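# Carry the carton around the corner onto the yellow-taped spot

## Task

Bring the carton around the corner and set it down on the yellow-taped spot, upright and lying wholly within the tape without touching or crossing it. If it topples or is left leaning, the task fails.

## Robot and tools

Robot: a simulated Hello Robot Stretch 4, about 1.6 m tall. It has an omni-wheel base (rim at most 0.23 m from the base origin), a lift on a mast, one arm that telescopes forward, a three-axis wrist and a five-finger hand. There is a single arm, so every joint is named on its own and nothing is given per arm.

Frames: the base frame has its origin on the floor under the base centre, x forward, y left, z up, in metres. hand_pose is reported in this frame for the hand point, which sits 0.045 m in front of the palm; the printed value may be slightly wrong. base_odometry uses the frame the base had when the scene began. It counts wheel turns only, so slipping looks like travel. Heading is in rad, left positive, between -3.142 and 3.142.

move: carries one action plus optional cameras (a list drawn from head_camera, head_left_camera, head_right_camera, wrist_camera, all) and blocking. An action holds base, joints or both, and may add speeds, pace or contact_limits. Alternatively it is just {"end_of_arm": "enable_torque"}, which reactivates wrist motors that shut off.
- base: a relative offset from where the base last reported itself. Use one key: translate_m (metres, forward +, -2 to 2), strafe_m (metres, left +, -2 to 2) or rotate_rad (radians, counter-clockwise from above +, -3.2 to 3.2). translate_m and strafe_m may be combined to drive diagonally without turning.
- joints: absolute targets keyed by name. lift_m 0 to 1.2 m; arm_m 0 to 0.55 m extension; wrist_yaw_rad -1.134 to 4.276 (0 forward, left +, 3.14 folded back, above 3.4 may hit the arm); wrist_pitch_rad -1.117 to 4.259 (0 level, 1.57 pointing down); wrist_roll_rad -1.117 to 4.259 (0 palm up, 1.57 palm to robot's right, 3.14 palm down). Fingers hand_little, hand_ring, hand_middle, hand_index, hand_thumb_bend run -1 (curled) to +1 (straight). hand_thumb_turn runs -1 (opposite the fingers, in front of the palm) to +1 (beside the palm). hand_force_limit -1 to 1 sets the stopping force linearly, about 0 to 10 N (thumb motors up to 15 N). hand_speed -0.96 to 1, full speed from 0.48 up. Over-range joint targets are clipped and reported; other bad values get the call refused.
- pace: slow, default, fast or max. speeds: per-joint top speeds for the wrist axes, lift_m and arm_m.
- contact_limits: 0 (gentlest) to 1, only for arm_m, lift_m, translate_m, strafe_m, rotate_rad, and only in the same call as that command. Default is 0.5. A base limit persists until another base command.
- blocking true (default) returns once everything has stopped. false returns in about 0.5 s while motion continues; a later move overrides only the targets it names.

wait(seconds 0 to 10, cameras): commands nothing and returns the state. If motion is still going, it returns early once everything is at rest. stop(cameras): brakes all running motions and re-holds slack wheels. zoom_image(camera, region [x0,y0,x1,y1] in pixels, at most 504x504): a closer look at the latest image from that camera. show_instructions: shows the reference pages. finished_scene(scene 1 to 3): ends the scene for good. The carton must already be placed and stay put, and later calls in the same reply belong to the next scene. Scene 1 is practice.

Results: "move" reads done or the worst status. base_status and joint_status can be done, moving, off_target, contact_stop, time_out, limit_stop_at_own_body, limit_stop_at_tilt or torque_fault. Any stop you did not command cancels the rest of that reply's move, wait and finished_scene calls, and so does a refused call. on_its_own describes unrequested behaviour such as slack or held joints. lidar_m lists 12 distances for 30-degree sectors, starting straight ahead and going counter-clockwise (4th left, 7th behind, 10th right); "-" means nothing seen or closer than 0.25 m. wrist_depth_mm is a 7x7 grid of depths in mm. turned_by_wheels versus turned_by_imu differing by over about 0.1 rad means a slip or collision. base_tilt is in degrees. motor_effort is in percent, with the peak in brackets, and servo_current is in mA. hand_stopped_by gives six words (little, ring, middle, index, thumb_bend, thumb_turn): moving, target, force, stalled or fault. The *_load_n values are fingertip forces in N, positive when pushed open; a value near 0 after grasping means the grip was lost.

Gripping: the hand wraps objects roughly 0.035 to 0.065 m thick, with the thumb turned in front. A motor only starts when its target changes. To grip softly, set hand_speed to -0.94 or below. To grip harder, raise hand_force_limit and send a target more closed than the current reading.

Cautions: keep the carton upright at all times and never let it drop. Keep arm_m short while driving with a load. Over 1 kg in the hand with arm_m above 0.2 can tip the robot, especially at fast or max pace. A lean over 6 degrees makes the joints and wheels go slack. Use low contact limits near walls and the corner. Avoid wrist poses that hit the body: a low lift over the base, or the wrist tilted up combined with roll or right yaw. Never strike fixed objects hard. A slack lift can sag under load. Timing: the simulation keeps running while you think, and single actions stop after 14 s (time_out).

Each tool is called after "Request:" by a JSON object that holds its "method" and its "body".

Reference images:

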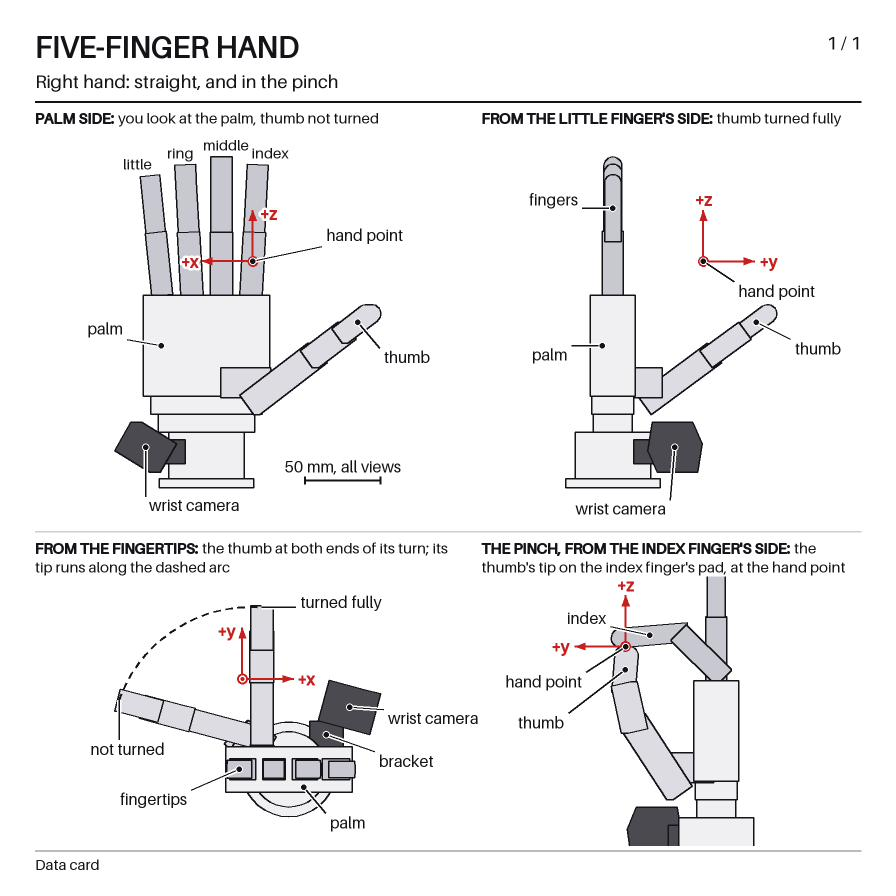

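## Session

Request:
{"method": "move", "body": {"cameras": ["head_camera", "head_left_camera", "head_right_camera"]}}

Scene clock: 0.00 s.
base_odometry: x=+0.000 y=+0.000 heading=+0.000
turned_by_wheels: +0.000
turned_by_imu: +0.000
base_tilt: forward=-0.3 right=-1.5
lidar_m: 0.82 1.02 0.76 0.72 0.78 0.78 0.75 0.78 0.71 0.67 0.73 1.03
base_status: not commanded
joint_positions: lift_m=+0.263 arm_m=+0.000 wrist_yaw_rad=+3.098 wrist_pitch_rad=+0.005 wrist_roll_rad=+0.000 hand_little=+1.000 hand_ring=+1.000 hand_middle=+1.000 hand_index=+1.000 hand_thumb_turn=+1.000 hand_thumb_bend=+1.000 hand_force_limit=+0.000 hand_speed=-0.800
joint_status: not commanded
measured_speeds: all 0
hand_stopped_by: target,target,target,target,target,target
little_load_n: 0.0
ring_load_n: 0.0
middle_load_n: 0.0
index_load_n: 0.0
thumb_bend_load_n: 0.0
thumb_turn_load_n: 0.0
motor_effort: lift_m=+20 arm_m=+1 wheel_0=-1 wheel_1=-1 wheel_2=+0
servo_current: wrist_yaw_rad=33 wrist_pitch_rad=33 wrist_roll_rad=39
hand_pose: x=-0.0455 y=+0.1277 z=+0.5001 quat_wxyz=(-0.488, -0.490, +0.512, +0.509) (m; base frame)
wrist_depth_mm: - 135 - - - - - / 111 137 - - - - - / 116 146 237 - - - - / 135 172 - - - - - / - - - - - - - / - 111 123 124 - - - / - - - - - - -
pictures: head_camera, head_left_camera, head_right_camera

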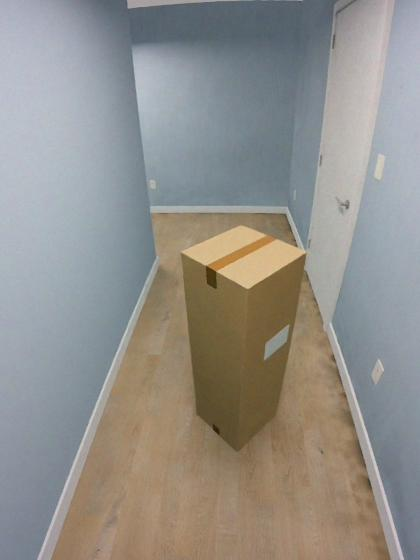

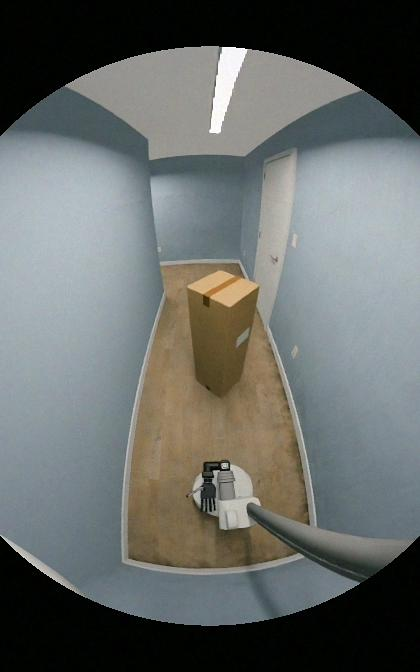

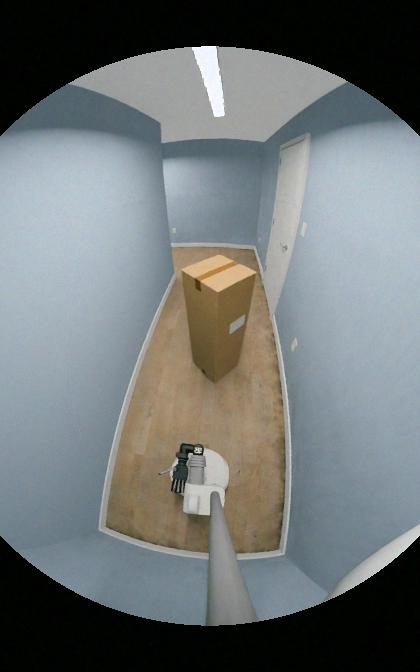

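Request:
{"method": "move", "body": {"joints": {"lift_m": 0.5}, "base": {"strafe_m": -0.2}, "pace": "slow"}}

Request:
{"method": "move", "body": {"joints": {"wrist_yaw_rad": 1.57, "wrist_roll_rad": 3.14, "hand_little": -1, "hand_ring": -1, "hand_middle": -1, "hand_index": -1, "arm_m": 0.25}}}

Request:
{"method": "move", "body": {"joints": {"wrist_pitch_rad": 1.38}}}

Request:
{"method": "move", "body": {"joints": {"lift_m": 0.11}, "contact_limits": {"lift_m": 0.2}, "cameras": ["head_camera", "head_left_camera", "wrist_camera"]}}

Scene clock: 6.83 s.
move: done
base_odometry: x=+0.000 y=-0.200 heading=+0.000
turned_by_wheels: +0.000
turned_by_imu: +0.000
base_tilt: forward=-0.3 right=-1.5
lidar_m: 0.81 0.97 0.96 0.92 0.99 0.78 0.75 0.67 0.50 0.47 0.53 0.72
base_status: done
joint_positions: lift_m=+0.500 arm_m=+0.000 wrist_yaw_rad=+3.098 wrist_pitch_rad=+0.005 wrist_roll_rad=+0.000 hand_little=+1.000 hand_ring=+1.000 hand_middle=+1.000 hand_index=+1.000 hand_thumb_turn=+1.000 hand_thumb_bend=+1.000 hand_force_limit=+0.000 hand_speed=-0.800
joint_status: all done
measured_speeds: all 0
hand_stopped_by: target,target,target,target,target,target
little_load_n: 0.0
ring_load_n: 0.0
middle_load_n: 0.0
index_load_n: 0.0
thumb_bend_load_n: 0.0
thumb_turn_load_n: 0.0
motor_effort: lift_m=+25(30) arm_m=-4(4) wheel_0=+1(6) wheel_1=-1(6) wheel_2=+0(4)
servo_current: wrist_yaw_rad=26(33) wrist_pitch_rad=46(65) wrist_roll_rad=33(52)
hand_pose: x=-0.0455 y=+0.1277 z=+0.7369 quat_wxyz=(-0.488, -0.490, +0.512, +0.509) (m; base frame)
wrist_depth_mm: 106 135 - - - - - / 111 137 - - - - - / 117 146 236 - - - - / 135 171 - - - - - / 831 - - - - - - / 842 111 123 124 - - - / 866 - - - - - -
pictures: none

Scene clock: 10.93 s.
move: done
base_odometry: x=+0.000 y=-0.200 heading=+0.000
turned_by_wheels: +0.000
turned_by_imu: +0.000
base_tilt: forward=-0.4 right=-1.4
lidar_m: 0.82 0.98 0.97 0.93 0.99 0.78 0.76 0.68 0.50 0.49 0.51 0.73
base_status: not commanded
joint_positions: lift_m=+0.500 arm_m=+0.250 wrist_yaw_rad=+1.572 wrist_pitch_rad=+0.005 wrist_roll_rad=+3.137 hand_little=-1.000 hand_ring=-1.000 hand_middle=-1.000 hand_index=-1.000 hand_thumb_turn=+1.000 hand_thumb_bend=+1.000 hand_force_limit=+0.000 hand_speed=-0.800
joint_status: all done
measured_speeds: all 0
hand_stopped_by: target,target,target,target,target,target
little_load_n: 0.0
ring_load_n: 0.0
middle_load_n: 0.5
index_load_n: 0.0
thumb_bend_load_n: 0.0
thumb_turn_load_n: -0.5
motor_effort: lift_m=+25(25) arm_m=+4(8) wheel_0=+1(1) wheel_1=-1(1) wheel_2=+0(0)
servo_current: wrist_yaw_rad=26(117) wrist_pitch_rad=39(65) wrist_roll_rad=33(104)
hand_pose: x=+0.4775 y=+0.2212 z=+0.6164 quat_wxyz=(-0.705, +0.709, +0.002, +0.001) (m; base frame)
wrist_depth_mm: - - - - - - - / - - - - - - - / - - - - - - - / - - 115 112 - - - / - - 143 145 - - - / - 111 133 124 - - - / - - - - - - -
pictures: none

Scene clock: 12.33 s.
move: done
base_odometry: x=+0.000 y=-0.200 heading=+0.000
turned_by_wheels: +0.000
turned_by_imu: +0.000
base_tilt: forward=-0.3 right=-1.5
lidar_m: 0.82 0.94 0.96 0.92 1.00 0.76 0.74 0.67 0.49 0.45 0.52 0.73
base_status: not commanded
joint_positions: lift_m=+0.500 arm_m=+0.250 wrist_yaw_rad=+1.572 wrist_pitch_rad=+1.379 wrist_roll_rad=+3.138 hand_little=-1.000 hand_ring=-1.000 hand_middle=-1.000 hand_index=-1.000 hand_thumb_turn=+1.000 hand_thumb_bend=+1.000 hand_force_limit=+0.000 hand_speed=-0.800
joint_status: all done
measured_speeds: all 0
hand_stopped_by: target,target,target,target,target,target
little_load_n: 0.0
ring_load_n: 0.0
middle_load_n: 0.0
index_load_n: 0.0
thumb_bend_load_n: 0.0
thumb_turn_load_n: 0.0
motor_effort: lift_m=+25(25) arm_m=+4(4) wheel_0=+1(1) wheel_1=-1(1) wheel_2=+0(0)
servo_current: wrist_yaw_rad=33(39) wrist_pitch_rad=13(72) wrist_roll_rad=39(52)
hand_pose: x=+0.4777 y=-0.0169 z=+0.4489 quat_wxyz=(-0.096, +0.995, +0.002, +0.000) (m; base frame)
wrist_depth_mm: 544 549 559 564 574 574 574 / 564 569 574 574 580 585 445 / 580 580 585 591 609 597 413 / 559 603 597 113 615 603 424 / 492 621 143 145 640 627 - / 627 627 134 124 - - - / 647 - - - - - 699
pictures: none

Scene clock: 14.90 s.
move: done
base_odometry: x=+0.000 y=-0.200 heading=+0.000
turned_by_wheels: +0.000
turned_by_imu: +0.000
base_tilt: forward=-0.2 right=-1.5
lidar_m: 0.81 0.97 0.96 0.92 0.99 0.77 0.75 0.68 0.50 0.49 0.52 0.73
base_status: not commanded
joint_positions: lift_m=+0.110 arm_m=+0.250 wrist_yaw_rad=+1.572 wrist_pitch_rad=+1.379 wrist_roll_rad=+3.138 hand_little=-1.000 hand_ring=-1.000 hand_middle=-1.000 hand_index=-1.000 hand_thumb_turn=+1.000 hand_thumb_bend=+1.000 hand_force_limit=+0.000 hand_speed=-0.800
joint_status: all done
measured_speeds: all 0
hand_stopped_by: target,target,target,target,target,target
little_load_n: 0.0
ring_load_n: 0.0
middle_load_n: 0.0
index_load_n: 0.0
thumb_bend_load_n: 0.0
thumb_turn_load_n: 0.0
motor_effort: lift_m=+15(22) arm_m=+4(4) wheel_0=+1(1) wheel_1=-1(1) wheel_2=+0(0)
servo_current: wrist_yaw_rad=26(39) wrist_pitch_rad=52(52) wrist_roll_rad=46(52)
contact_limits: lift_m 0.2
hand_pose: x=+0.4777 y=-0.0169 z=+0.0597 quat_wxyz=(-0.096, +0.995, +0.002, +0.000) (m; base frame)
wrist_depth_mm: 195 196 199 200 202 204 206 / 202 203 204 206 208 210 213 / 206 208 211 212 215 216 218 / 212 213 213 112 218 224 224 / 218 220 143 146 228 228 - / 225 225 133 124 - - - / 231 - - - - - 249
pictures: head_camera, head_left_camera, wrist_camera
camera_calibration:
wrist_camera: T_world_to_cam=[[-0.999157, -0.0348051, 0.0217809, 0.496227], [-0.028975, 0.973567, 0.226555, 0.0113404], [-0.0290904, 0.225733, -0.973755, 0.238709], [0, 0, 0, 1]] pos_world=[0.503082, -0.047654, 0.219067]

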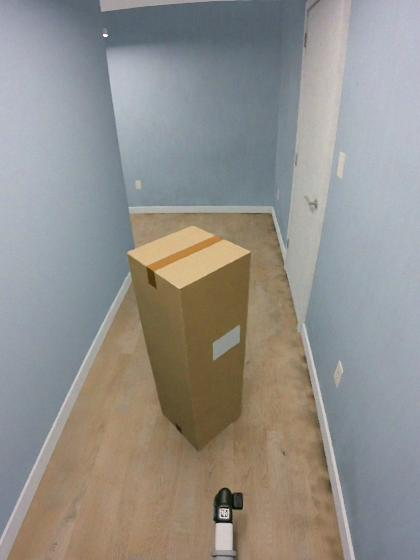

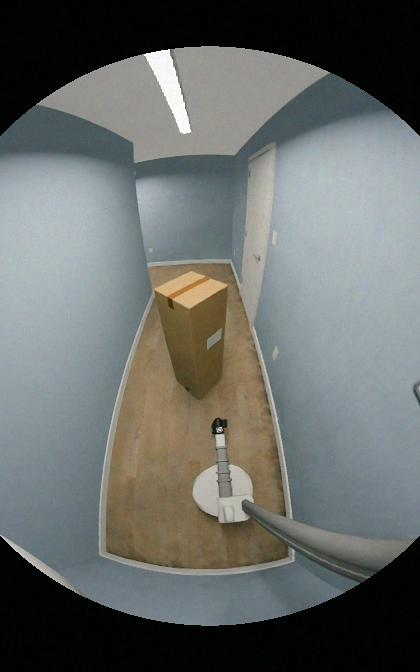

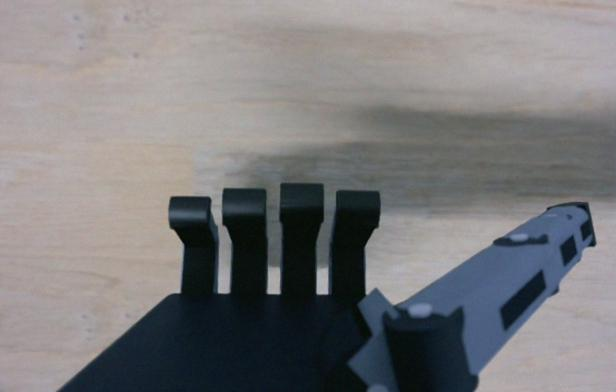

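Request:
{"method": "move", "body": {"base": {"translate_m": 0.3, "strafe_m": -0.04}, "pace": "slow"}}

Request:
{"method": "move", "body": {"base": {"strafe_m": 0.1}, "pace": "slow", "cameras": ["head_camera"]}}

Scene clock: 19.67 s.
move: done
base_odometry: x=+0.300 y=-0.240 heading=+0.000
turned_by_wheels: +0.000
turned_by_imu: +0.000
base_tilt: forward=-0.3 right=-1.5
lidar_m: 0.55 0.54 1.00 0.95 1.00 1.10 1.05 0.61 0.48 0.45 0.47 0.68
base_status: done
joint_positions: lift_m=+0.110 arm_m=+0.250 wrist_yaw_rad=+1.572 wrist_pitch_rad=+1.379 wrist_roll_rad=+3.138 hand_little=-1.000 hand_ring=-1.000 hand_middle=-1.000 hand_index=-1.000 hand_thumb_turn=+1.000 hand_thumb_bend=+1.000 hand_force_limit=+0.000 hand_speed=-0.800
joint_status: not commanded
measured_speeds: all 0
hand_stopped_by: target,target,target,target,target,target
little_load_n: 0.0
ring_load_n: 0.0
middle_load_n: 0.0
index_load_n: 0.0
thumb_bend_load_n: 0.0
thumb_turn_load_n: 0.0
motor_effort: lift_m=+15(16) arm_m=+4(4) wheel_0=+2(6) wheel_1=+2(4) wheel_2=-2(8)
servo_current: wrist_yaw_rad=26(39) wrist_pitch_rad=46(52) wrist_roll_rad=39(52)
contact_limits: lift_m 0.2
hand_pose: x=+0.4777 y=-0.0169 z=+0.0597 quat_wxyz=(-0.096, +0.995, +0.002, +0.000) (m; base frame)
wrist_depth_mm: 194 197 198 200 203 204 206 / 201 202 204 206 208 211 211 / 206 207 210 212 215 216 218 / 211 214 213 112 219 223 224 / 216 220 143 145 227 227 - / 198 224 133 124 - - - / 176 - - - - - 248
pictures: none

Scene clock: 21.80 s.
move: done
base_odometry: x=+0.300 y=-0.140 heading=+0.000
turned_by_wheels: +0.000
turned_by_imu: -0.001
base_tilt: forward=-0.3 right=-1.6
lidar_m: 0.51 0.62 0.90 0.86 0.90 1.08 1.04 0.78 0.57 0.55 0.58 0.84
base_status: done
joint_positions: lift_m=+0.110 arm_m=+0.250 wrist_yaw_rad=+1.572 wrist_pitch_rad=+1.379 wrist_roll_rad=+3.138 hand_little=-1.000 hand_ring=-1.000 hand_middle=-1.000 hand_index=-1.000 hand_thumb_turn=+1.000 hand_thumb_bend=+1.000 hand_force_limit=+0.000 hand_speed=-0.800
joint_status: not commanded
measured_speeds: all 0
hand_stopped_by: target,target,target,target,target,target
little_load_n: 0.0
ring_load_n: 0.0
middle_load_n: 0.0
index_load_n: 0.0
thumb_bend_load_n: 0.0
thumb_turn_load_n: 0.0
motor_effort: lift_m=+16(16) arm_m=+4(4) wheel_0=-2(7) wheel_1=+1(6) wheel_2=-1(5)
servo_current: wrist_yaw_rad=33(39) wrist_pitch_rad=26(59) wrist_roll_rad=33(52)
contact_limits: lift_m 0.2
hand_pose: x=+0.4777 y=-0.0170 z=+0.0597 quat_wxyz=(-0.096, +0.995, +0.002, +0.000) (m; base frame)
wrist_depth_mm: 196 197 199 201 203 204 206 / 200 202 204 206 208 210 212 / 192 208 210 212 213 216 219 / 158 211 213 112 219 223 224 / 135 178 144 145 227 228 - / 117 138 133 124 - - - / 107 - - - - - 249
pictures: head_camera

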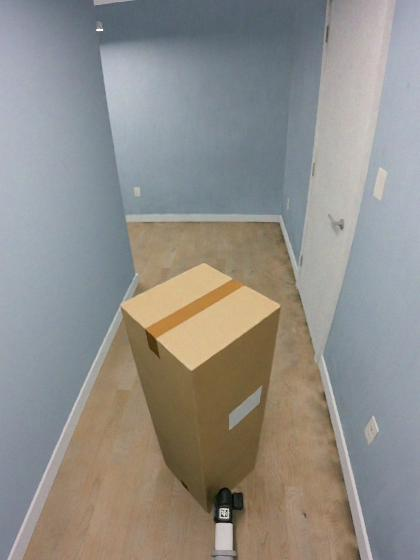

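Request:
{"method": "move", "body": {"base": {"strafe_m": 0.08}, "pace": "slow", "cameras": ["head_camera"]}}

Request:
{"method": "zoom_image", "body": {"camera": "head_camera", "region": [100, 400, 320, 560]}}

Scene clock: 23.87 s.
move: contact_stop
base_odometry: x=+0.294 y=-0.090 heading=-0.159
turned_by_wheels: -0.159
turned_by_imu: -0.163
base_tilt: forward=-0.3 right=-1.5
lidar_m: 0.52 0.56 0.90 0.81 0.82 1.06 1.04 1.00 0.67 0.60 0.63 0.79
base_status: strafe_m contact_stop (by the wheels' count: +0.049 of +0.080)
joint_positions: lift_m=+0.110 arm_m=+0.250 wrist_yaw_rad=+1.568 wrist_pitch_rad=+1.382 wrist_roll_rad=+3.142 hand_little=-1.000 hand_ring=-1.000 hand_middle=-1.000 hand_index=-1.000 hand_thumb_turn=+1.000 hand_thumb_bend=+1.000 hand_force_limit=+0.000 hand_speed=-0.800
joint_status: not commanded
measured_speeds: all 0
hand_stopped_by: target,target,target,target,target,target
little_load_n: 0.0
ring_load_n: 0.0
middle_load_n: 0.0
index_load_n: 0.0
thumb_bend_load_n: 0.0
thumb_turn_load_n: 0.0
on_its_own: the wheels are slack since a contact_stop
motor_effort: lift_m=+16(17) arm_m=+4(4) wheel_0=+0(25) wheel_1=+0(7) wheel_2=+0(24)
servo_current: wrist_yaw_rad=39(65) wrist_pitch_rad=59(182) wrist_roll_rad=33(52)
contact_limits: lift_m 0.2
hand_pose: x=+0.4774 y=-0.0178 z=+0.0597 quat_wxyz=(-0.094, +0.996, -0.002, +0.000) (m; base frame)
wrist_depth_mm: 195 196 198 200 202 205 206 / 200 202 204 206 208 211 213 / 206 208 211 212 214 217 219 / 211 212 212 112 219 224 224 / 204 220 144 146 229 226 - / 169 197 134 124 - - - / 147 - - - - - 248
pictures: head_camera

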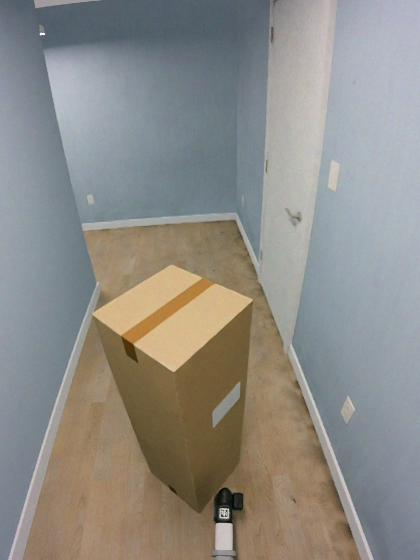

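Scaled by 2.291 from the camera's 420x560 image, which has a finer 1200x1600 frame.

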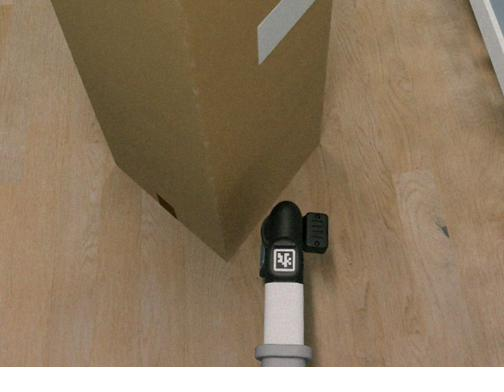

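Request:
{"method": "move", "body": {"base": {"translate_m": -0.1, "strafe_m": -0.06}}}

Request:
{"method": "move", "body": {"joints": {"wrist_yaw_rad": 0.0, "arm_m": 0.1}, "base": {"rotate_rad": 0.946}, "cameras": ["head_camera"]}}

Scene clock: 26.23 s.
move: done
base_odometry: x=+0.186 y=-0.134 heading=-0.159
turned_by_wheels: +0.000
turned_by_imu: +0.000
base_tilt: forward=-0.2 right=-1.6
lidar_m: 0.64 0.63 0.94 0.85 0.87 1.01 0.93 0.94 0.60 0.55 0.57 0.72
base_status: done
joint_positions: lift_m=+0.110 arm_m=+0.250 wrist_yaw_rad=+1.568 wrist_pitch_rad=+1.382 wrist_roll_rad=+3.142 hand_little=-1.000 hand_ring=-1.000 hand_middle=-1.000 hand_index=-1.000 hand_thumb_turn=+1.000 hand_thumb_bend=+1.000 hand_force_limit=+0.000 hand_speed=-0.800
joint_status: not commanded
measured_speeds: all 0
hand_stopped_by: target,target,target,target,target,target
little_load_n: 0.0
ring_load_n: 0.0
middle_load_n: 0.0
index_load_n: 0.0
thumb_bend_load_n: 0.0
thumb_turn_load_n: 0.0
motor_effort: lift_m=+16(17) arm_m=+4(4) wheel_0=+1(5) wheel_1=+1(9) wheel_2=-1(10)
servo_current: wrist_yaw_rad=33(33) wrist_pitch_rad=46(59) wrist_roll_rad=39(46)
contact_limits: lift_m 0.2
hand_pose: x=+0.4774 y=-0.0177 z=+0.0597 quat_wxyz=(-0.094, +0.996, -0.002, +0.000) (m; base frame)
wrist_depth_mm: 195 197 199 201 203 205 207 / 200 203 204 206 208 211 213 / 206 208 210 212 214 217 220 / 211 213 213 112 219 224 224 / 217 220 144 146 228 229 - / 224 224 133 124 - - - / 231 - - - - - 248
pictures: none

Scene clock: 27.90 s.
move: done
base_odometry: x=+0.186 y=-0.134 heading=+0.787
turned_by_wheels: +0.946
turned_by_imu: +0.945
base_tilt: forward=-0.3 right=-1.4
lidar_m: 1.00 0.86 0.87 1.03 0.92 0.92 0.65 0.56 0.55 0.67 0.70 0.63
base_status: done
joint_positions: lift_m=+0.110 arm_m=+0.100 wrist_yaw_rad=+0.002 wrist_pitch_rad=+1.382 wrist_roll_rad=+3.142 hand_little=-1.000 hand_ring=-1.000 hand_middle=-1.000 hand_index=-1.000 hand_thumb_turn=+1.000 hand_thumb_bend=+1.000 hand_force_limit=+0.000 hand_speed=-0.800
joint_status: all done
measured_speeds: all 0
hand_stopped_by: target,target,target,target,target,target
little_load_n: 0.0
ring_load_n: 0.0
middle_load_n: 0.0
index_load_n: 0.0
thumb_bend_load_n: 0.0
thumb_turn_load_n: 0.0
motor_effort: lift_m=+16(17) arm_m=-4(9) wheel_0=-1(7) wheel_1=-1(7) wheel_2=+1(8)
servo_current: wrist_yaw_rad=26(111) wrist_pitch_rad=46(59) wrist_roll_rad=39(52)
contact_limits: lift_m 0.2
hand_pose: x=+0.2537 y=-0.0566 z=+0.0597 quat_wxyz=(-0.067, +0.704, -0.703, +0.067) (m; base frame)
wrist_depth_mm: 198 200 201 156 - - - / 202 204 206 208 210 213 - / 208 210 213 214 216 217 220 / 214 216 215 112 220 224 224 / 220 222 144 145 229 229 - / 226 227 134 124 - - - / 232 - - - - - 249
pictures: head_camera

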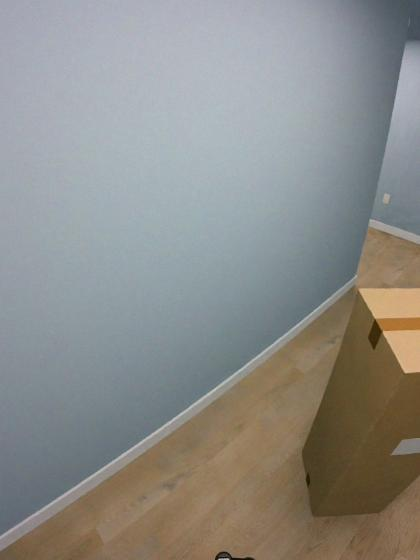

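Request:
{"method": "move", "body": {"base": {"translate_m": 0.12, "strafe_m": -0.373}}}

Request:
{"method": "move", "body": {"base": {"translate_m": 0.1}, "pace": "slow", "cameras": ["head_camera"]}}

Scene clock: 32.03 s.
move: done
base_odometry: x=+0.535 y=-0.312 heading=+0.787
turned_by_wheels: +0.000
turned_by_imu: +0.001
base_tilt: forward=-0.2 right=-1.5
lidar_m: 0.36 1.01 1.02 1.22 1.27 0.77 0.45 0.38 0.38 0.47 0.85 0.38
base_status: done
joint_positions: lift_m=+0.110 arm_m=+0.100 wrist_yaw_rad=+0.002 wrist_pitch_rad=+1.382 wrist_roll_rad=+3.142 hand_little=-1.000 hand_ring=-1.000 hand_middle=-1.000 hand_index=-1.000 hand_thumb_turn=+1.000 hand_thumb_bend=+1.000 hand_force_limit=+0.000 hand_speed=-0.800
joint_status: not commanded
measured_speeds: all 0
hand_stopped_by: target,target,target,target,target,target
little_load_n: 0.0
ring_load_n: 0.0
middle_load_n: 0.0
index_load_n: 0.0
thumb_bend_load_n: 0.0
thumb_turn_load_n: 0.0
motor_effort: lift_m=+16(17) arm_m=-4(5) wheel_0=+0(10) wheel_1=+0(8) wheel_2=+1(5)
servo_current: wrist_yaw_rad=26(39) wrist_pitch_rad=20(52) wrist_roll_rad=39(52)
contact_limits: lift_m 0.2
hand_pose: x=+0.2537 y=-0.0566 z=+0.0597 quat_wxyz=(-0.067, +0.704, -0.703, +0.067) (m; base frame)
wrist_depth_mm: 197 199 200 154 - - - / 203 206 206 208 210 213 - / 208 210 212 214 216 217 220 / 213 215 214 112 220 224 225 / 220 222 143 145 229 229 - / 226 227 133 124 - - - / 231 - - - - - 249
pictures: none

Scene clock: 34.33 s.
move: done
base_odometry: x=+0.605 y=-0.242 heading=+0.787
turned_by_wheels: +0.000
turned_by_imu: +0.000
base_tilt: forward=-0.4 right=-1.5
lidar_m: 0.28 0.95 0.95 1.13 1.35 0.88 0.56 0.46 0.47 0.56 0.41 0.31
base_status: done
joint_positions: lift_m=+0.110 arm_m=+0.099 wrist_yaw_rad=-0.019 wrist_pitch_rad=+1.408 wrist_roll_rad=+3.140 hand_little=-1.000 hand_ring=-1.000 hand_middle=-1.000 hand_index=-1.000 hand_thumb_turn=+1.000 hand_thumb_bend=+1.000 hand_force_limit=+0.000 hand_speed=-0.800
joint_status: not commanded
measured_speeds: all 0
hand_stopped_by: target,target,target,target,target,target
little_load_n: 0.0
ring_load_n: 0.0
middle_load_n: 0.0
index_load_n: 0.0
thumb_bend_load_n: 0.0
thumb_turn_load_n: 0.0
on_its_own: wrist_pitch_rad is at rest, and its servo_current (169 mA) is outside its rest range (0 to 130 mA)
motor_effort: lift_m=+16(17) arm_m=+14(14) wheel_0=+14(15) wheel_1=+6(8) wheel_2=-19(25)
servo_current: wrist_yaw_rad=98(98) wrist_pitch_rad=169(182) wrist_roll_rad=33(52)
contact_limits: lift_m 0.2
hand_pose: x=+0.2455 y=-0.0562 z=+0.0602 quat_wxyz=(-0.057, +0.699, -0.711, +0.058) (m; base frame)
wrist_depth_mm: 199 201 163 - - - - / 204 206 207 170 - - - / 208 210 211 213 216 217 219 / 211 214 213 112 219 223 223 / 216 219 143 145 225 226 - / 179 182 133 124 - - - / 137 - - - - - -
pictures: head_camera

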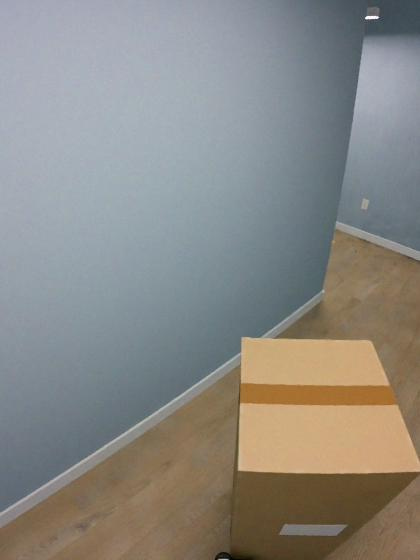

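Request:
{"method": "move", "body": {"base": {"translate_m": 0.1}, "pace": "slow", "cameras": ["head_camera"]}}

Scene clock: 35.60 s.
move: contact_stop
base_odometry: x=+0.594 y=-0.249 heading=+0.753
turned_by_wheels: -0.034
turned_by_imu: -0.034
base_tilt: forward=-0.3 right=-1.5
lidar_m: 0.31 0.96 0.95 1.10 1.34 0.94 0.54 0.45 0.44 0.53 0.43 0.30
base_status: translate_m contact_stop (by the wheels' count: -0.013 of +0.100)
joint_positions: lift_m=+0.110 arm_m=+0.100 wrist_yaw_rad=-0.002 wrist_pitch_rad=+1.382 wrist_roll_rad=+3.140 hand_little=-1.000 hand_ring=-1.000 hand_middle=-1.000 hand_index=-1.000 hand_thumb_turn=+1.000 hand_thumb_bend=+1.000 hand_force_limit=+0.000 hand_speed=-0.800
joint_status: not commanded
measured_speeds: all 0
hand_stopped_by: target,target,target,target,target,target
little_load_n: 0.0
ring_load_n: 0.0
middle_load_n: 0.0
index_load_n: 0.0
thumb_bend_load_n: 0.0
thumb_turn_load_n: 0.0
on_its_own: the wheels are slack since a contact_stop
motor_effort: lift_m=+17(17) arm_m=+5(14) wheel_0=+0(17) wheel_1=+0(8) wheel_2=+0(27)
servo_current: wrist_yaw_rad=33(104) wrist_pitch_rad=46(176) wrist_roll_rad=33(46)
contact_limits: lift_m 0.2
hand_pose: x=+0.2530 y=-0.0567 z=+0.0597 quat_wxyz=(-0.066, +0.704, -0.704, +0.067) (m; base frame)
wrist_depth_mm: 198 200 200 155 - - - / 204 204 206 208 211 214 - / 208 210 212 214 216 218 220 / 214 214 214 112 220 224 225 / 220 223 144 145 229 229 - / 196 198 133 124 - - - / 151 - - - - - 248
pictures: head_camera

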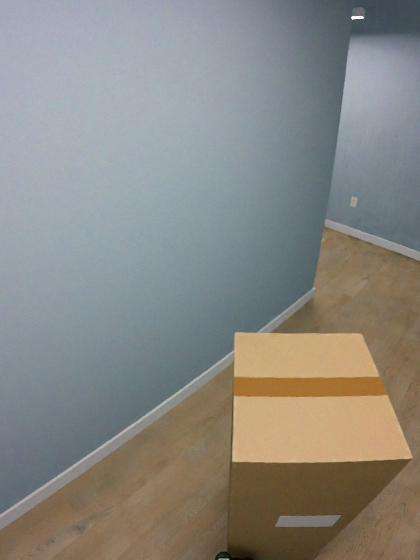

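Request:
{"method": "move", "body": {"base": {"translate_m": 0.12}, "pace": "slow", "contact_limits": {"translate_m": 0.8}, "cameras": ["head_camera"]}}

Scene clock: 38.47 s.
move: done
base_odometry: x=+0.681 y=-0.167 heading=+0.753
turned_by_wheels: +0.000
turned_by_imu: +0.004
base_tilt: forward=-0.3 right=-1.6
lidar_m: 0.30 0.88 0.87 1.03 1.42 1.09 0.64 0.53 0.53 0.64 0.37 0.30
base_status: done
joint_positions: lift_m=+0.110 arm_m=+0.099 wrist_yaw_rad=-0.023 wrist_pitch_rad=+1.412 wrist_roll_rad=+3.142 hand_little=-1.000 hand_ring=-1.000 hand_middle=-1.000 hand_index=-1.000 hand_thumb_turn=+1.000 hand_thumb_bend=+1.000 hand_force_limit=+0.000 hand_speed=-0.800
joint_status: not commanded
measured_speeds: all 0
hand_stopped_by: target,target,target,target,target,target
little_load_n: 0.0
ring_load_n: 0.0
middle_load_n: 0.0
index_load_n: 0.0
thumb_bend_load_n: 0.0
thumb_turn_load_n: 0.0
on_its_own: wrist_yaw_rad is at rest, and its servo_current (117 mA) is outside its rest range (0 to 104 mA); wrist_pitch_rad is at rest, and its servo_current (182 mA) is outside its rest range (0 to 130 mA)
motor_effort: lift_m=+17(18) arm_m=+16(16) wheel_0=+14(18) wheel_1=+4(10) wheel_2=-19(32)
servo_current: wrist_yaw_rad=117(130) wrist_pitch_rad=182(221) wrist_roll_rad=46(52)
contact_limits: lift_m 0.2; translate_m 0.8
hand_pose: x=+0.2445 y=-0.0560 z=+0.0603 quat_wxyz=(-0.056, +0.697, -0.713, +0.057) (m; base frame)
wrist_depth_mm: 200 202 164 - - - - / 204 206 208 169 - - - / 207 211 212 214 216 219 220 / 211 214 214 112 219 224 224 / 213 217 144 146 226 227 - / 158 163 133 124 - - - / 124 - - - - - -
pictures: head_camera

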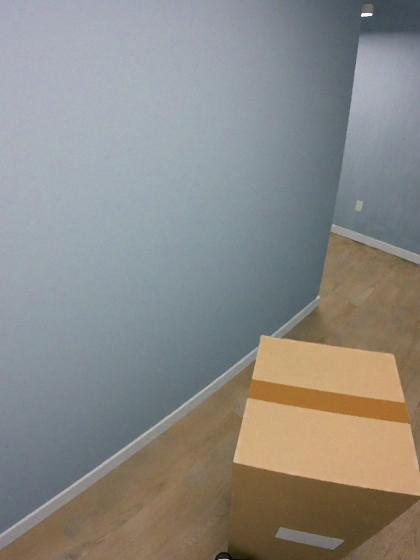

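Request:
{"method": "move", "body": {"base": {"translate_m": 0.12}, "pace": "slow", "contact_limits": {"translate_m": 0.8}, "cameras": ["head_camera"]}}

Scene clock: 41.57 s.
move: done
base_odometry: x=+0.768 y=-0.085 heading=+0.753
turned_by_wheels: +0.000
turned_by_imu: +0.000
base_tilt: forward=-0.3 right=-1.5
lidar_m: 0.31 0.78 0.79 0.93 1.50 1.29 0.71 0.58 0.63 0.73 0.33 0.29
base_status: done
joint_positions: lift_m=+0.110 arm_m=+0.099 wrist_yaw_rad=-0.026 wrist_pitch_rad=+1.419 wrist_roll_rad=+3.144 hand_little=-1.000 hand_ring=-1.000 hand_middle=-1.000 hand_index=-1.000 hand_thumb_turn=+1.000 hand_thumb_bend=+1.000 hand_force_limit=+0.000 hand_speed=-0.800
joint_status: not commanded
measured_speeds: all 0
hand_stopped_by: target,target,target,target,target,target
little_load_n: 0.0
ring_load_n: 0.0
middle_load_n: 0.0
index_load_n: 0.0
thumb_bend_load_n: 0.0
thumb_turn_load_n: 0.0
on_its_own: wrist_yaw_rad is at rest, and its servo_current (150 mA) is outside its rest range (0 to 104 mA); wrist_pitch_rad is at rest, and its servo_current (293 mA) is outside its rest range (0 to 130 mA)
motor_effort: lift_m=+17(17) arm_m=+16(16) wheel_0=+13(19) wheel_1=+2(8) wheel_2=-18(29)
servo_current: wrist_yaw_rad=150(156) wrist_pitch_rad=293(319) wrist_roll_rad=46(52)
contact_limits: lift_m 0.2; translate_m 0.8
hand_pose: x=+0.2427 y=-0.0557 z=+0.0605 quat_wxyz=(-0.053, +0.695, -0.715, +0.054) (m; base frame)
wrist_depth_mm: 200 202 - - - - - / 204 205 206 170 - - - / 207 208 211 214 216 219 221 / 210 213 213 112 219 224 224 / 165 209 143 146 224 226 - / 131 145 133 124 - - - / 109 - - - - - -
pictures: head_camera

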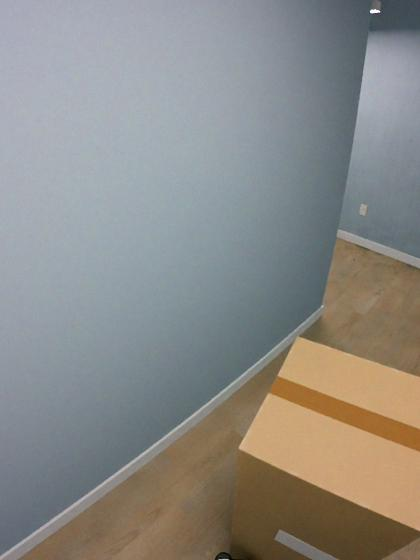

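Request:
{"method": "move", "body": {"base": {"translate_m": -0.1}}}

Request:
{"method": "move", "body": {"base": {"rotate_rad": -0.76}, "cameras": ["head_camera", "head_right_camera"]}}

Scene clock: 47.20 s.
move: done
base_odometry: x=+0.695 y=-0.154 heading=+0.753
turned_by_wheels: +0.000
turned_by_imu: +0.000
base_tilt: forward=-0.3 right=-1.5
lidar_m: 0.40 0.86 0.86 1.03 1.43 1.11 0.63 0.54 0.56 0.64 0.41 0.38
base_status: done
joint_positions: lift_m=+0.110 arm_m=+0.100 wrist_yaw_rad=-0.002 wrist_pitch_rad=+1.382 wrist_roll_rad=+3.142 hand_little=-1.000 hand_ring=-1.000 hand_middle=-1.000 hand_index=-1.000 hand_thumb_turn=+1.000 hand_thumb_bend=+1.000 hand_force_limit=+0.000 hand_speed=-0.800
joint_status: not commanded
measured_speeds: all 0
hand_stopped_by: target,target,target,target,target,target
little_load_n: 0.0
ring_load_n: 0.0
middle_load_n: 0.0
index_load_n: 0.0
thumb_bend_load_n: -0.5
thumb_turn_load_n: 0.0
motor_effort: lift_m=+16(17) arm_m=+4(16) wheel_0=+0(12) wheel_1=-1(5) wheel_2=+0(14)
servo_current: wrist_yaw_rad=33(150) wrist_pitch_rad=33(306) wrist_roll_rad=39(46)
contact_limits: lift_m 0.2
hand_pose: x=+0.2532 y=-0.0565 z=+0.0597 quat_wxyz=(-0.067, +0.703, -0.705, +0.067) (m; base frame)
wrist_depth_mm: 198 199 200 155 - - - / 202 204 207 208 210 214 - / 208 210 211 213 216 217 220 / 214 216 215 112 220 224 225 / 220 222 144 145 228 229 - / 224 226 133 124 - - - / 191 - - - - - 249
pictures: none

Scene clock: 48.73 s.
move: done
base_odometry: x=+0.695 y=-0.154 heading=-0.007
turned_by_wheels: -0.760
turned_by_imu: -0.760
base_tilt: forward=-0.3 right=-1.6
lidar_m: 0.37 0.39 0.89 0.86 0.91 1.29 1.42 0.78 0.58 0.55 0.58 0.82
base_status: done
joint_positions: lift_m=+0.110 arm_m=+0.100 wrist_yaw_rad=-0.002 wrist_pitch_rad=+1.382 wrist_roll_rad=+3.142 hand_little=-1.000 hand_ring=-1.000 hand_middle=-1.000 hand_index=-1.000 hand_thumb_turn=+1.000 hand_thumb_bend=+1.000 hand_force_limit=+0.000 hand_speed=-0.800
joint_status: not commanded
measured_speeds: all 0
hand_stopped_by: target,target,target,target,target,target
little_load_n: 0.0
ring_load_n: 0.0
middle_load_n: 0.0
index_load_n: 0.0
thumb_bend_load_n: 0.0
thumb_turn_load_n: 0.0
motor_effort: lift_m=+17(17) arm_m=+4(4) wheel_0=+0(6) wheel_1=+0(7) wheel_2=-1(7)
servo_current: wrist_yaw_rad=33(39) wrist_pitch_rad=39(39) wrist_roll_rad=33(46)
contact_limits: lift_m 0.2
hand_pose: x=+0.2533 y=-0.0565 z=+0.0597 quat_wxyz=(-0.067, +0.703, -0.705, +0.067) (m; base frame)
wrist_depth_mm: 198 199 200 154 - - - / 202 205 206 208 211 213 - / 208 211 213 213 216 218 220 / 214 216 215 112 220 224 224 / 220 222 144 145 229 229 - / 226 227 133 124 - - - / 232 - - - - - 248
pictures: head_camera, head_right_camera

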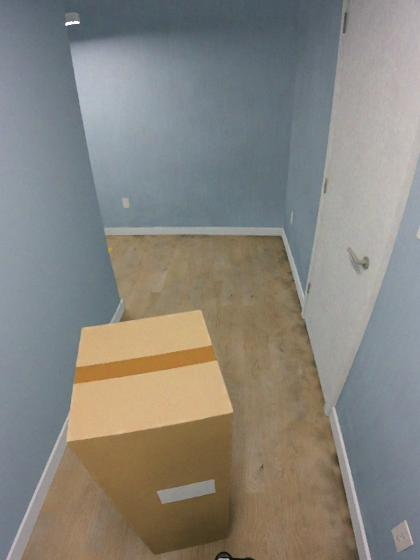

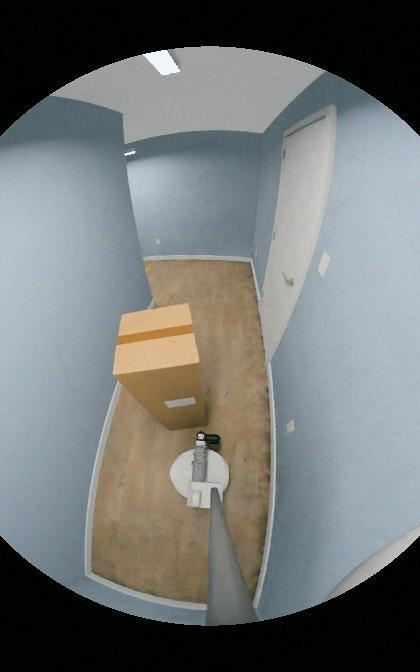

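Request:
{"method": "move", "body": {"base": {"rotate_rad": 0.107}}}

Request:
{"method": "move", "body": {"base": {"strafe_m": 0.2}}}

Request:
{"method": "move", "body": {"base": {"translate_m": 0.2}, "pace": "slow", "contact_limits": {"translate_m": 0.8}, "cameras": ["head_camera"]}}

Scene clock: 50.57 s.
move: done
base_odometry: x=+0.695 y=-0.154 heading=+0.100
turned_by_wheels: +0.107
turned_by_imu: +0.107
base_tilt: forward=-0.2 right=-1.5
lidar_m: 0.38 0.39 0.88 0.87 0.96 1.46 1.43 0.69 0.56 0.54 0.60 0.90
base_status: done
joint_positions: lift_m=+0.110 arm_m=+0.100 wrist_yaw_rad=-0.002 wrist_pitch_rad=+1.382 wrist_roll_rad=+3.142 hand_little=-1.000 hand_ring=-1.000 hand_middle=-1.000 hand_index=-1.000 hand_thumb_turn=+1.000 hand_thumb_bend=+1.000 hand_force_limit=+0.000 hand_speed=-0.800
joint_status: not commanded
measured_speeds: all 0
hand_stopped_by: target,target,target,target,target,target
little_load_n: 0.0
ring_load_n: 0.0
middle_load_n: 0.0
index_load_n: 0.0
thumb_bend_load_n: 0.0
thumb_turn_load_n: 0.0
motor_effort: lift_m=+17(17) arm_m=+4(4) wheel_0=-1(5) wheel_1=+0(4) wheel_2=+2(6)
servo_current: wrist_yaw_rad=33(33) wrist_pitch_rad=33(52) wrist_roll_rad=39(46)
contact_limits: lift_m 0.2
hand_pose: x=+0.2533 y=-0.0565 z=+0.0597 quat_wxyz=(-0.067, +0.703, -0.705, +0.067) (m; base frame)
wrist_depth_mm: 198 199 200 155 - - - / 203 206 206 208 211 213 - / 208 210 212 214 216 218 220 / 213 214 215 112 220 225 226 / 220 222 144 146 229 229 - / 226 226 133 124 - - - / 233 - - - - - 247
pictures: none

Scene clock: 52.53 s.
move: done
base_odometry: x=+0.675 y=+0.046 heading=+0.100
turned_by_wheels: +0.000
turned_by_imu: -0.001
base_tilt: forward=-0.3 right=-1.5
lidar_m: 0.35 0.84 0.68 0.66 0.74 1.11 1.40 0.95 0.76 0.74 0.82 0.39
base_status: done
joint_positions: lift_m=+0.110 arm_m=+0.100 wrist_yaw_rad=-0.002 wrist_pitch_rad=+1.382 wrist_roll_rad=+3.142 hand_little=-1.000 hand_ring=-1.000 hand_middle=-1.000 hand_index=-1.000 hand_thumb_turn=+1.000 hand_thumb_bend=+1.000 hand_force_limit=+0.000 hand_speed=-0.800
joint_status: not commanded
measured_speeds: all 0
hand_stopped_by: target,target,target,target,target,target
little_load_n: 0.0
ring_load_n: 0.0
middle_load_n: 0.0
index_load_n: 0.5
thumb_bend_load_n: 0.0
thumb_turn_load_n: 0.0
motor_effort: lift_m=+17(18) arm_m=+4(4) wheel_0=+1(10) wheel_1=-2(8) wheel_2=+0(5)
servo_current: wrist_yaw_rad=33(39) wrist_pitch_rad=26(59) wrist_roll_rad=46(52)
contact_limits: lift_m 0.2
hand_pose: x=+0.2533 y=-0.0565 z=+0.0597 quat_wxyz=(-0.067, +0.703, -0.705, +0.067) (m; base frame)
wrist_depth_mm: 198 199 200 154 - - - / 203 205 206 208 210 213 - / 209 210 212 214 216 218 220 / 213 216 215 112 220 224 225 / 220 223 143 145 228 229 - / 227 227 134 124 - - - / 232 - - - - - 249
pictures: none

Scene clock: 55.83 s.
move: done
base_odometry: x=+0.873 y=+0.065 heading=+0.099
turned_by_wheels: -0.001
turned_by_imu: +0.009
base_tilt: forward=-0.3 right=-1.5
lidar_m: 0.28 0.79 0.64 0.64 0.70 1.08 1.60 0.97 0.78 0.77 0.87 0.29
base_status: done
joint_positions: lift_m=+0.110 arm_m=+0.099 wrist_yaw_rad=-0.015 wrist_pitch_rad=+1.407 wrist_roll_rad=+3.139 hand_little=-1.000 hand_ring=-1.000 hand_middle=-1.000 hand_index=-1.000 hand_thumb_turn=+1.000 hand_thumb_bend=+1.000 hand_force_limit=+0.000 hand_speed=-0.800
joint_status: not commanded
measured_speeds: all 0
hand_stopped_by: target,target,target,target,target,target
little_load_n: 0.5
ring_load_n: 0.0
middle_load_n: 0.0
index_load_n: 0.5
thumb_bend_load_n: 0.0
thumb_turn_load_n: 0.0
on_its_own: wrist_pitch_rad is at rest, and its servo_current (163 mA) is outside its rest range (0 to 130 mA)
motor_effort: lift_m=+17(17) arm_m=+15(19) wheel_0=+8(15) wheel_1=+7(16) wheel_2=-22(27)
servo_current: wrist_yaw_rad=72(78) wrist_pitch_rad=163(169) wrist_roll_rad=46(46)
contact_limits: lift_m 0.2; translate_m 0.8
hand_pose: x=+0.2460 y=-0.0564 z=+0.0602 quat_wxyz=(-0.057, +0.701, -0.709, +0.058) (m; base frame)
wrist_depth_mm: 200 201 163 - - - - / 204 206 206 170 - - - / 208 210 211 213 215 216 220 / 212 214 213 112 219 221 224 / 218 219 144 146 224 225 - / 204 200 134 124 - - - / 150 - - - - - 137
pictures: head_camera

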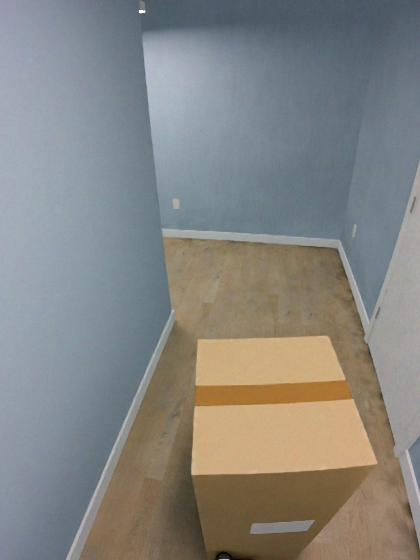

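Request:
{"method": "move", "body": {"base": {"translate_m": 0.7}, "pace": "slow", "contact_limits": {"translate_m": 0.8}, "cameras": ["head_camera"]}}

Scene clock: 64.60 s.
move: done
base_odometry: x=+1.569 y=+0.134 heading=+0.098
turned_by_wheels: -0.001
turned_by_imu: -0.009
base_tilt: forward=-0.3 right=-1.5
lidar_m: 0.29 0.68 0.55 0.55 0.59 0.93 2.28 1.13 0.88 0.86 0.90 0.29
base_status: done
joint_positions: lift_m=+0.110 arm_m=+0.099 wrist_yaw_rad=-0.025 wrist_pitch_rad=+1.416 wrist_roll_rad=+3.144 hand_little=-1.000 hand_ring=-1.000 hand_middle=-1.000 hand_index=-1.000 hand_thumb_turn=+1.000 hand_thumb_bend=+1.000 hand_force_limit=+0.000 hand_speed=-0.800
joint_status: not commanded
measured_speeds: all 0
hand_stopped_by: target,target,target,target,target,target
little_load_n: 0.0
ring_load_n: 0.0
middle_load_n: 0.0
index_load_n: 0.0
thumb_bend_load_n: 0.0
thumb_turn_load_n: 0.0
on_its_own: wrist_yaw_rad is at rest, and its servo_current (143 mA) is outside its rest range (0 to 104 mA); wrist_pitch_rad is at rest, and its servo_current (254 mA) is outside its rest range (0 to 130 mA)
motor_effort: lift_m=+17(17) arm_m=+16(16) wheel_0=+7(15) wheel_1=+4(10) wheel_2=-23(33)
servo_current: wrist_yaw_rad=143(143) wrist_pitch_rad=254(267) wrist_roll_rad=46(52)
contact_limits: lift_m 0.2; translate_m 0.8
hand_pose: x=+0.2435 y=-0.0558 z=+0.0604 quat_wxyz=(-0.054, +0.695, -0.714, +0.055) (m; base frame)
wrist_depth_mm: 200 202 163 - - - - / 203 206 207 171 - - - / 208 210 212 214 216 218 220 / 211 213 213 112 219 222 223 / 206 216 143 145 225 225 - / 155 160 134 124 - - - / 122 - - - - - -
pictures: head_camera

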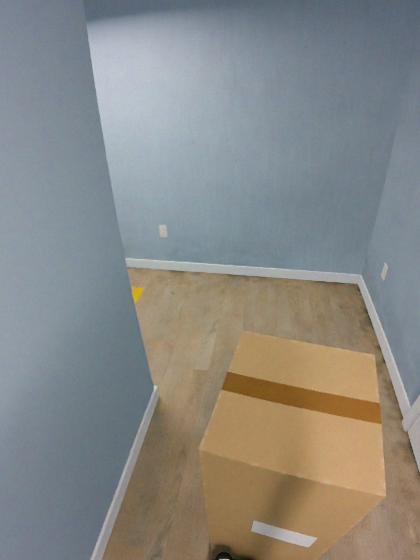

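Request:
{"method": "move", "body": {"base": {"translate_m": -0.06}}}

Request:
{"method": "move", "body": {"base": {"rotate_rad": -0.068}}}

Request:
{"method": "move", "body": {"base": {"strafe_m": -0.065}, "cameras": ["head_camera"]}}

Scene clock: 66.70 s.
move: done
base_odometry: x=+1.509 y=+0.128 heading=+0.098
turned_by_wheels: +0.000
turned_by_imu: +0.000
base_tilt: forward=-0.3 right=-1.5
lidar_m: 0.36 0.71 0.55 0.53 0.60 0.93 2.20 1.11 0.87 0.88 0.89 0.35
base_status: done
joint_positions: lift_m=+0.110 arm_m=+0.100 wrist_yaw_rad=-0.002 wrist_pitch_rad=+1.382 wrist_roll_rad=+3.142 hand_little=-1.000 hand_ring=-1.000 hand_middle=-1.000 hand_index=-1.000 hand_thumb_turn=+1.000 hand_thumb_bend=+1.000 hand_force_limit=+0.000 hand_speed=-0.800
joint_status: not commanded
measured_speeds: all 0
hand_stopped_by: target,target,target,target,target,target
little_load_n: 0.0
ring_load_n: 0.0
middle_load_n: 0.0
index_load_n: 0.0
thumb_bend_load_n: 0.0
thumb_turn_load_n: 0.0
motor_effort: lift_m=+17(17) arm_m=+4(16) wheel_0=+0(6) wheel_1=-1(5) wheel_2=+0(21)
servo_current: wrist_yaw_rad=26(143) wrist_pitch_rad=46(267) wrist_roll_rad=39(46)
contact_limits: lift_m 0.2
hand_pose: x=+0.2532 y=-0.0565 z=+0.0597 quat_wxyz=(-0.067, +0.703, -0.705, +0.067) (m; base frame)
wrist_depth_mm: 198 200 200 155 - - - / 203 206 206 208 211 213 - / 208 210 211 214 216 217 220 / 214 216 215 112 220 224 224 / 220 222 143 145 230 229 - / 211 225 133 124 - - - / 174 - - - - - 249
pictures: none

Scene clock: 67.37 s.
move: done
base_odometry: x=+1.509 y=+0.128 heading=+0.030
turned_by_wheels: -0.068
turned_by_imu: -0.068
base_tilt: forward=-0.3 right=-1.5
lidar_m: 0.34 0.74 0.58 0.53 0.60 0.84 2.22 1.18 0.87 0.86 0.89 0.36
base_status: done
joint_positions: lift_m=+0.110 arm_m=+0.100 wrist_yaw_rad=-0.002 wrist_pitch_rad=+1.382 wrist_roll_rad=+3.142 hand_little=-1.000 hand_ring=-1.000 hand_middle=-1.000 hand_index=-1.000 hand_thumb_turn=+1.000 hand_thumb_bend=+1.000 hand_force_limit=+0.000 hand_speed=-0.800
joint_status: not commanded
measured_speeds: all 0
hand_stopped_by: target,target,target,target,target,target
little_load_n: 0.0
ring_load_n: 0.0
middle_load_n: 0.0
index_load_n: 0.0
thumb_bend_load_n: 0.0
thumb_turn_load_n: 0.0
motor_effort: lift_m=+17(18) arm_m=+4(4) wheel_0=+1(4) wheel_1=-1(4) wheel_2=-1(7)
servo_current: wrist_yaw_rad=26(39) wrist_pitch_rad=46(46) wrist_roll_rad=46(52)
contact_limits: lift_m 0.2
hand_pose: x=+0.2532 y=-0.0565 z=+0.0597 quat_wxyz=(-0.067, +0.703, -0.705, +0.067) (m; base frame)
wrist_depth_mm: 197 199 201 155 - - - / 203 205 206 208 211 213 - / 208 211 212 213 216 218 220 / 214 216 215 112 220 224 225 / 220 221 144 146 229 229 - / 224 227 133 124 - - - / 184 - - - - - 248
pictures: none

Scene clock: 68.60 s.
move: done
base_odometry: x=+1.511 y=+0.063 heading=+0.030
turned_by_wheels: +0.000
turned_by_imu: +0.000
base_tilt: forward=-0.2 right=-1.4
lidar_m: 0.35 0.40 0.64 0.60 0.65 0.95 2.23 1.08 0.81 0.80 0.83 0.35
base_status: done
joint_positions: lift_m=+0.110 arm_m=+0.100 wrist_yaw_rad=-0.002 wrist_pitch_rad=+1.382 wrist_roll_rad=+3.142 hand_little=-1.000 hand_ring=-1.000 hand_middle=-1.000 hand_index=-1.000 hand_thumb_turn=+1.000 hand_thumb_bend=+1.000 hand_force_limit=+0.000 hand_speed=-0.800
joint_status: not commanded
measured_speeds: all 0
hand_stopped_by: target,target,target,target,target,target
little_load_n: 0.0
ring_load_n: 0.0
middle_load_n: 0.0
index_load_n: 0.5
thumb_bend_load_n: 0.0
thumb_turn_load_n: 0.0
motor_effort: lift_m=+17(17) arm_m=+4(4) wheel_0=-2(8) wheel_1=+2(7) wheel_2=+1(3)
servo_current: wrist_yaw_rad=33(39) wrist_pitch_rad=52(52) wrist_roll_rad=46(46)
contact_limits: lift_m 0.2
hand_pose: x=+0.2532 y=-0.0565 z=+0.0597 quat_wxyz=(-0.067, +0.703, -0.705, +0.067) (m; base frame)
wrist_depth_mm: 198 200 201 155 - - - / 202 205 206 208 210 213 - / 208 210 212 214 216 217 220 / 213 216 215 112 220 224 224 / 219 223 144 145 229 229 - / 227 226 133 124 - - - / 232 - - - - - 248
pictures: head_camera

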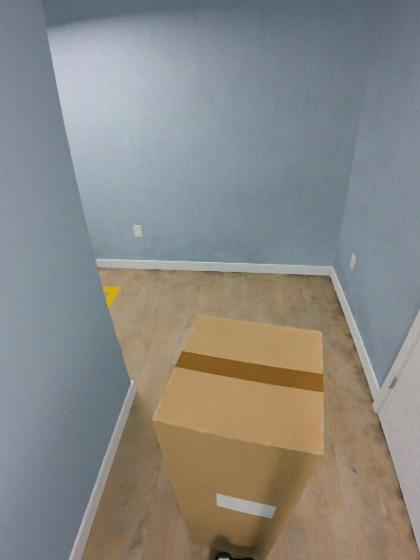

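Request:
{"method": "move", "body": {"base": {"translate_m": 0.3}, "pace": "slow", "contact_limits": {"translate_m": 0.8}, "cameras": ["head_camera"]}}

Scene clock: 73.17 s.
move: done
base_odometry: x=+1.810 y=+0.072 heading=+0.030
turned_by_wheels: +0.000
turned_by_imu: -0.004
base_tilt: forward=-0.4 right=-1.5
lidar_m: 0.27 0.28 0.62 0.59 0.63 0.93 2.53 1.12 0.84 0.77 0.85 0.30
base_status: done
joint_positions: lift_m=+0.110 arm_m=+0.099 wrist_yaw_rad=-0.017 wrist_pitch_rad=+1.409 wrist_roll_rad=+3.141 hand_little=-1.000 hand_ring=-1.000 hand_middle=-1.000 hand_index=-1.000 hand_thumb_turn=+1.000 hand_thumb_bend=+1.000 hand_force_limit=+0.000 hand_speed=-0.800
joint_status: not commanded
measured_speeds: all 0
hand_stopped_by: target,target,target,target,target,target
little_load_n: 0.0
ring_load_n: 0.0
middle_load_n: 0.0
index_load_n: 0.0
thumb_bend_load_n: 0.0
thumb_turn_load_n: 0.0
on_its_own: wrist_pitch_rad is at rest, and its servo_current (156 mA) is outside its rest range (0 to 130 mA)
motor_effort: lift_m=+18(18) arm_m=+15(15) wheel_0=+6(13) wheel_1=+8(10) wheel_2=-20(33)
servo_current: wrist_yaw_rad=78(169) wrist_pitch_rad=156(273) wrist_roll_rad=39(52)
contact_limits: lift_m 0.2; translate_m 0.8
hand_pose: x=+0.2455 y=-0.0562 z=+0.0601 quat_wxyz=(-0.057, +0.699, -0.710, +0.058) (m; base frame)
wrist_depth_mm: 200 202 163 - - - - / 203 206 207 171 - - - / 207 210 211 213 215 217 220 / 213 214 213 112 218 222 222 / 216 219 143 145 225 224 - / 221 221 133 124 - - - / 226 - - - - - 132
pictures: head_camera

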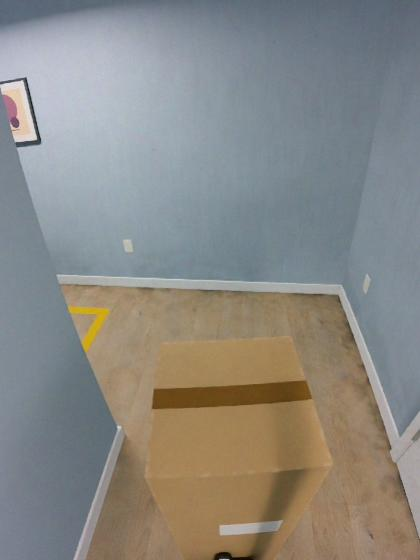

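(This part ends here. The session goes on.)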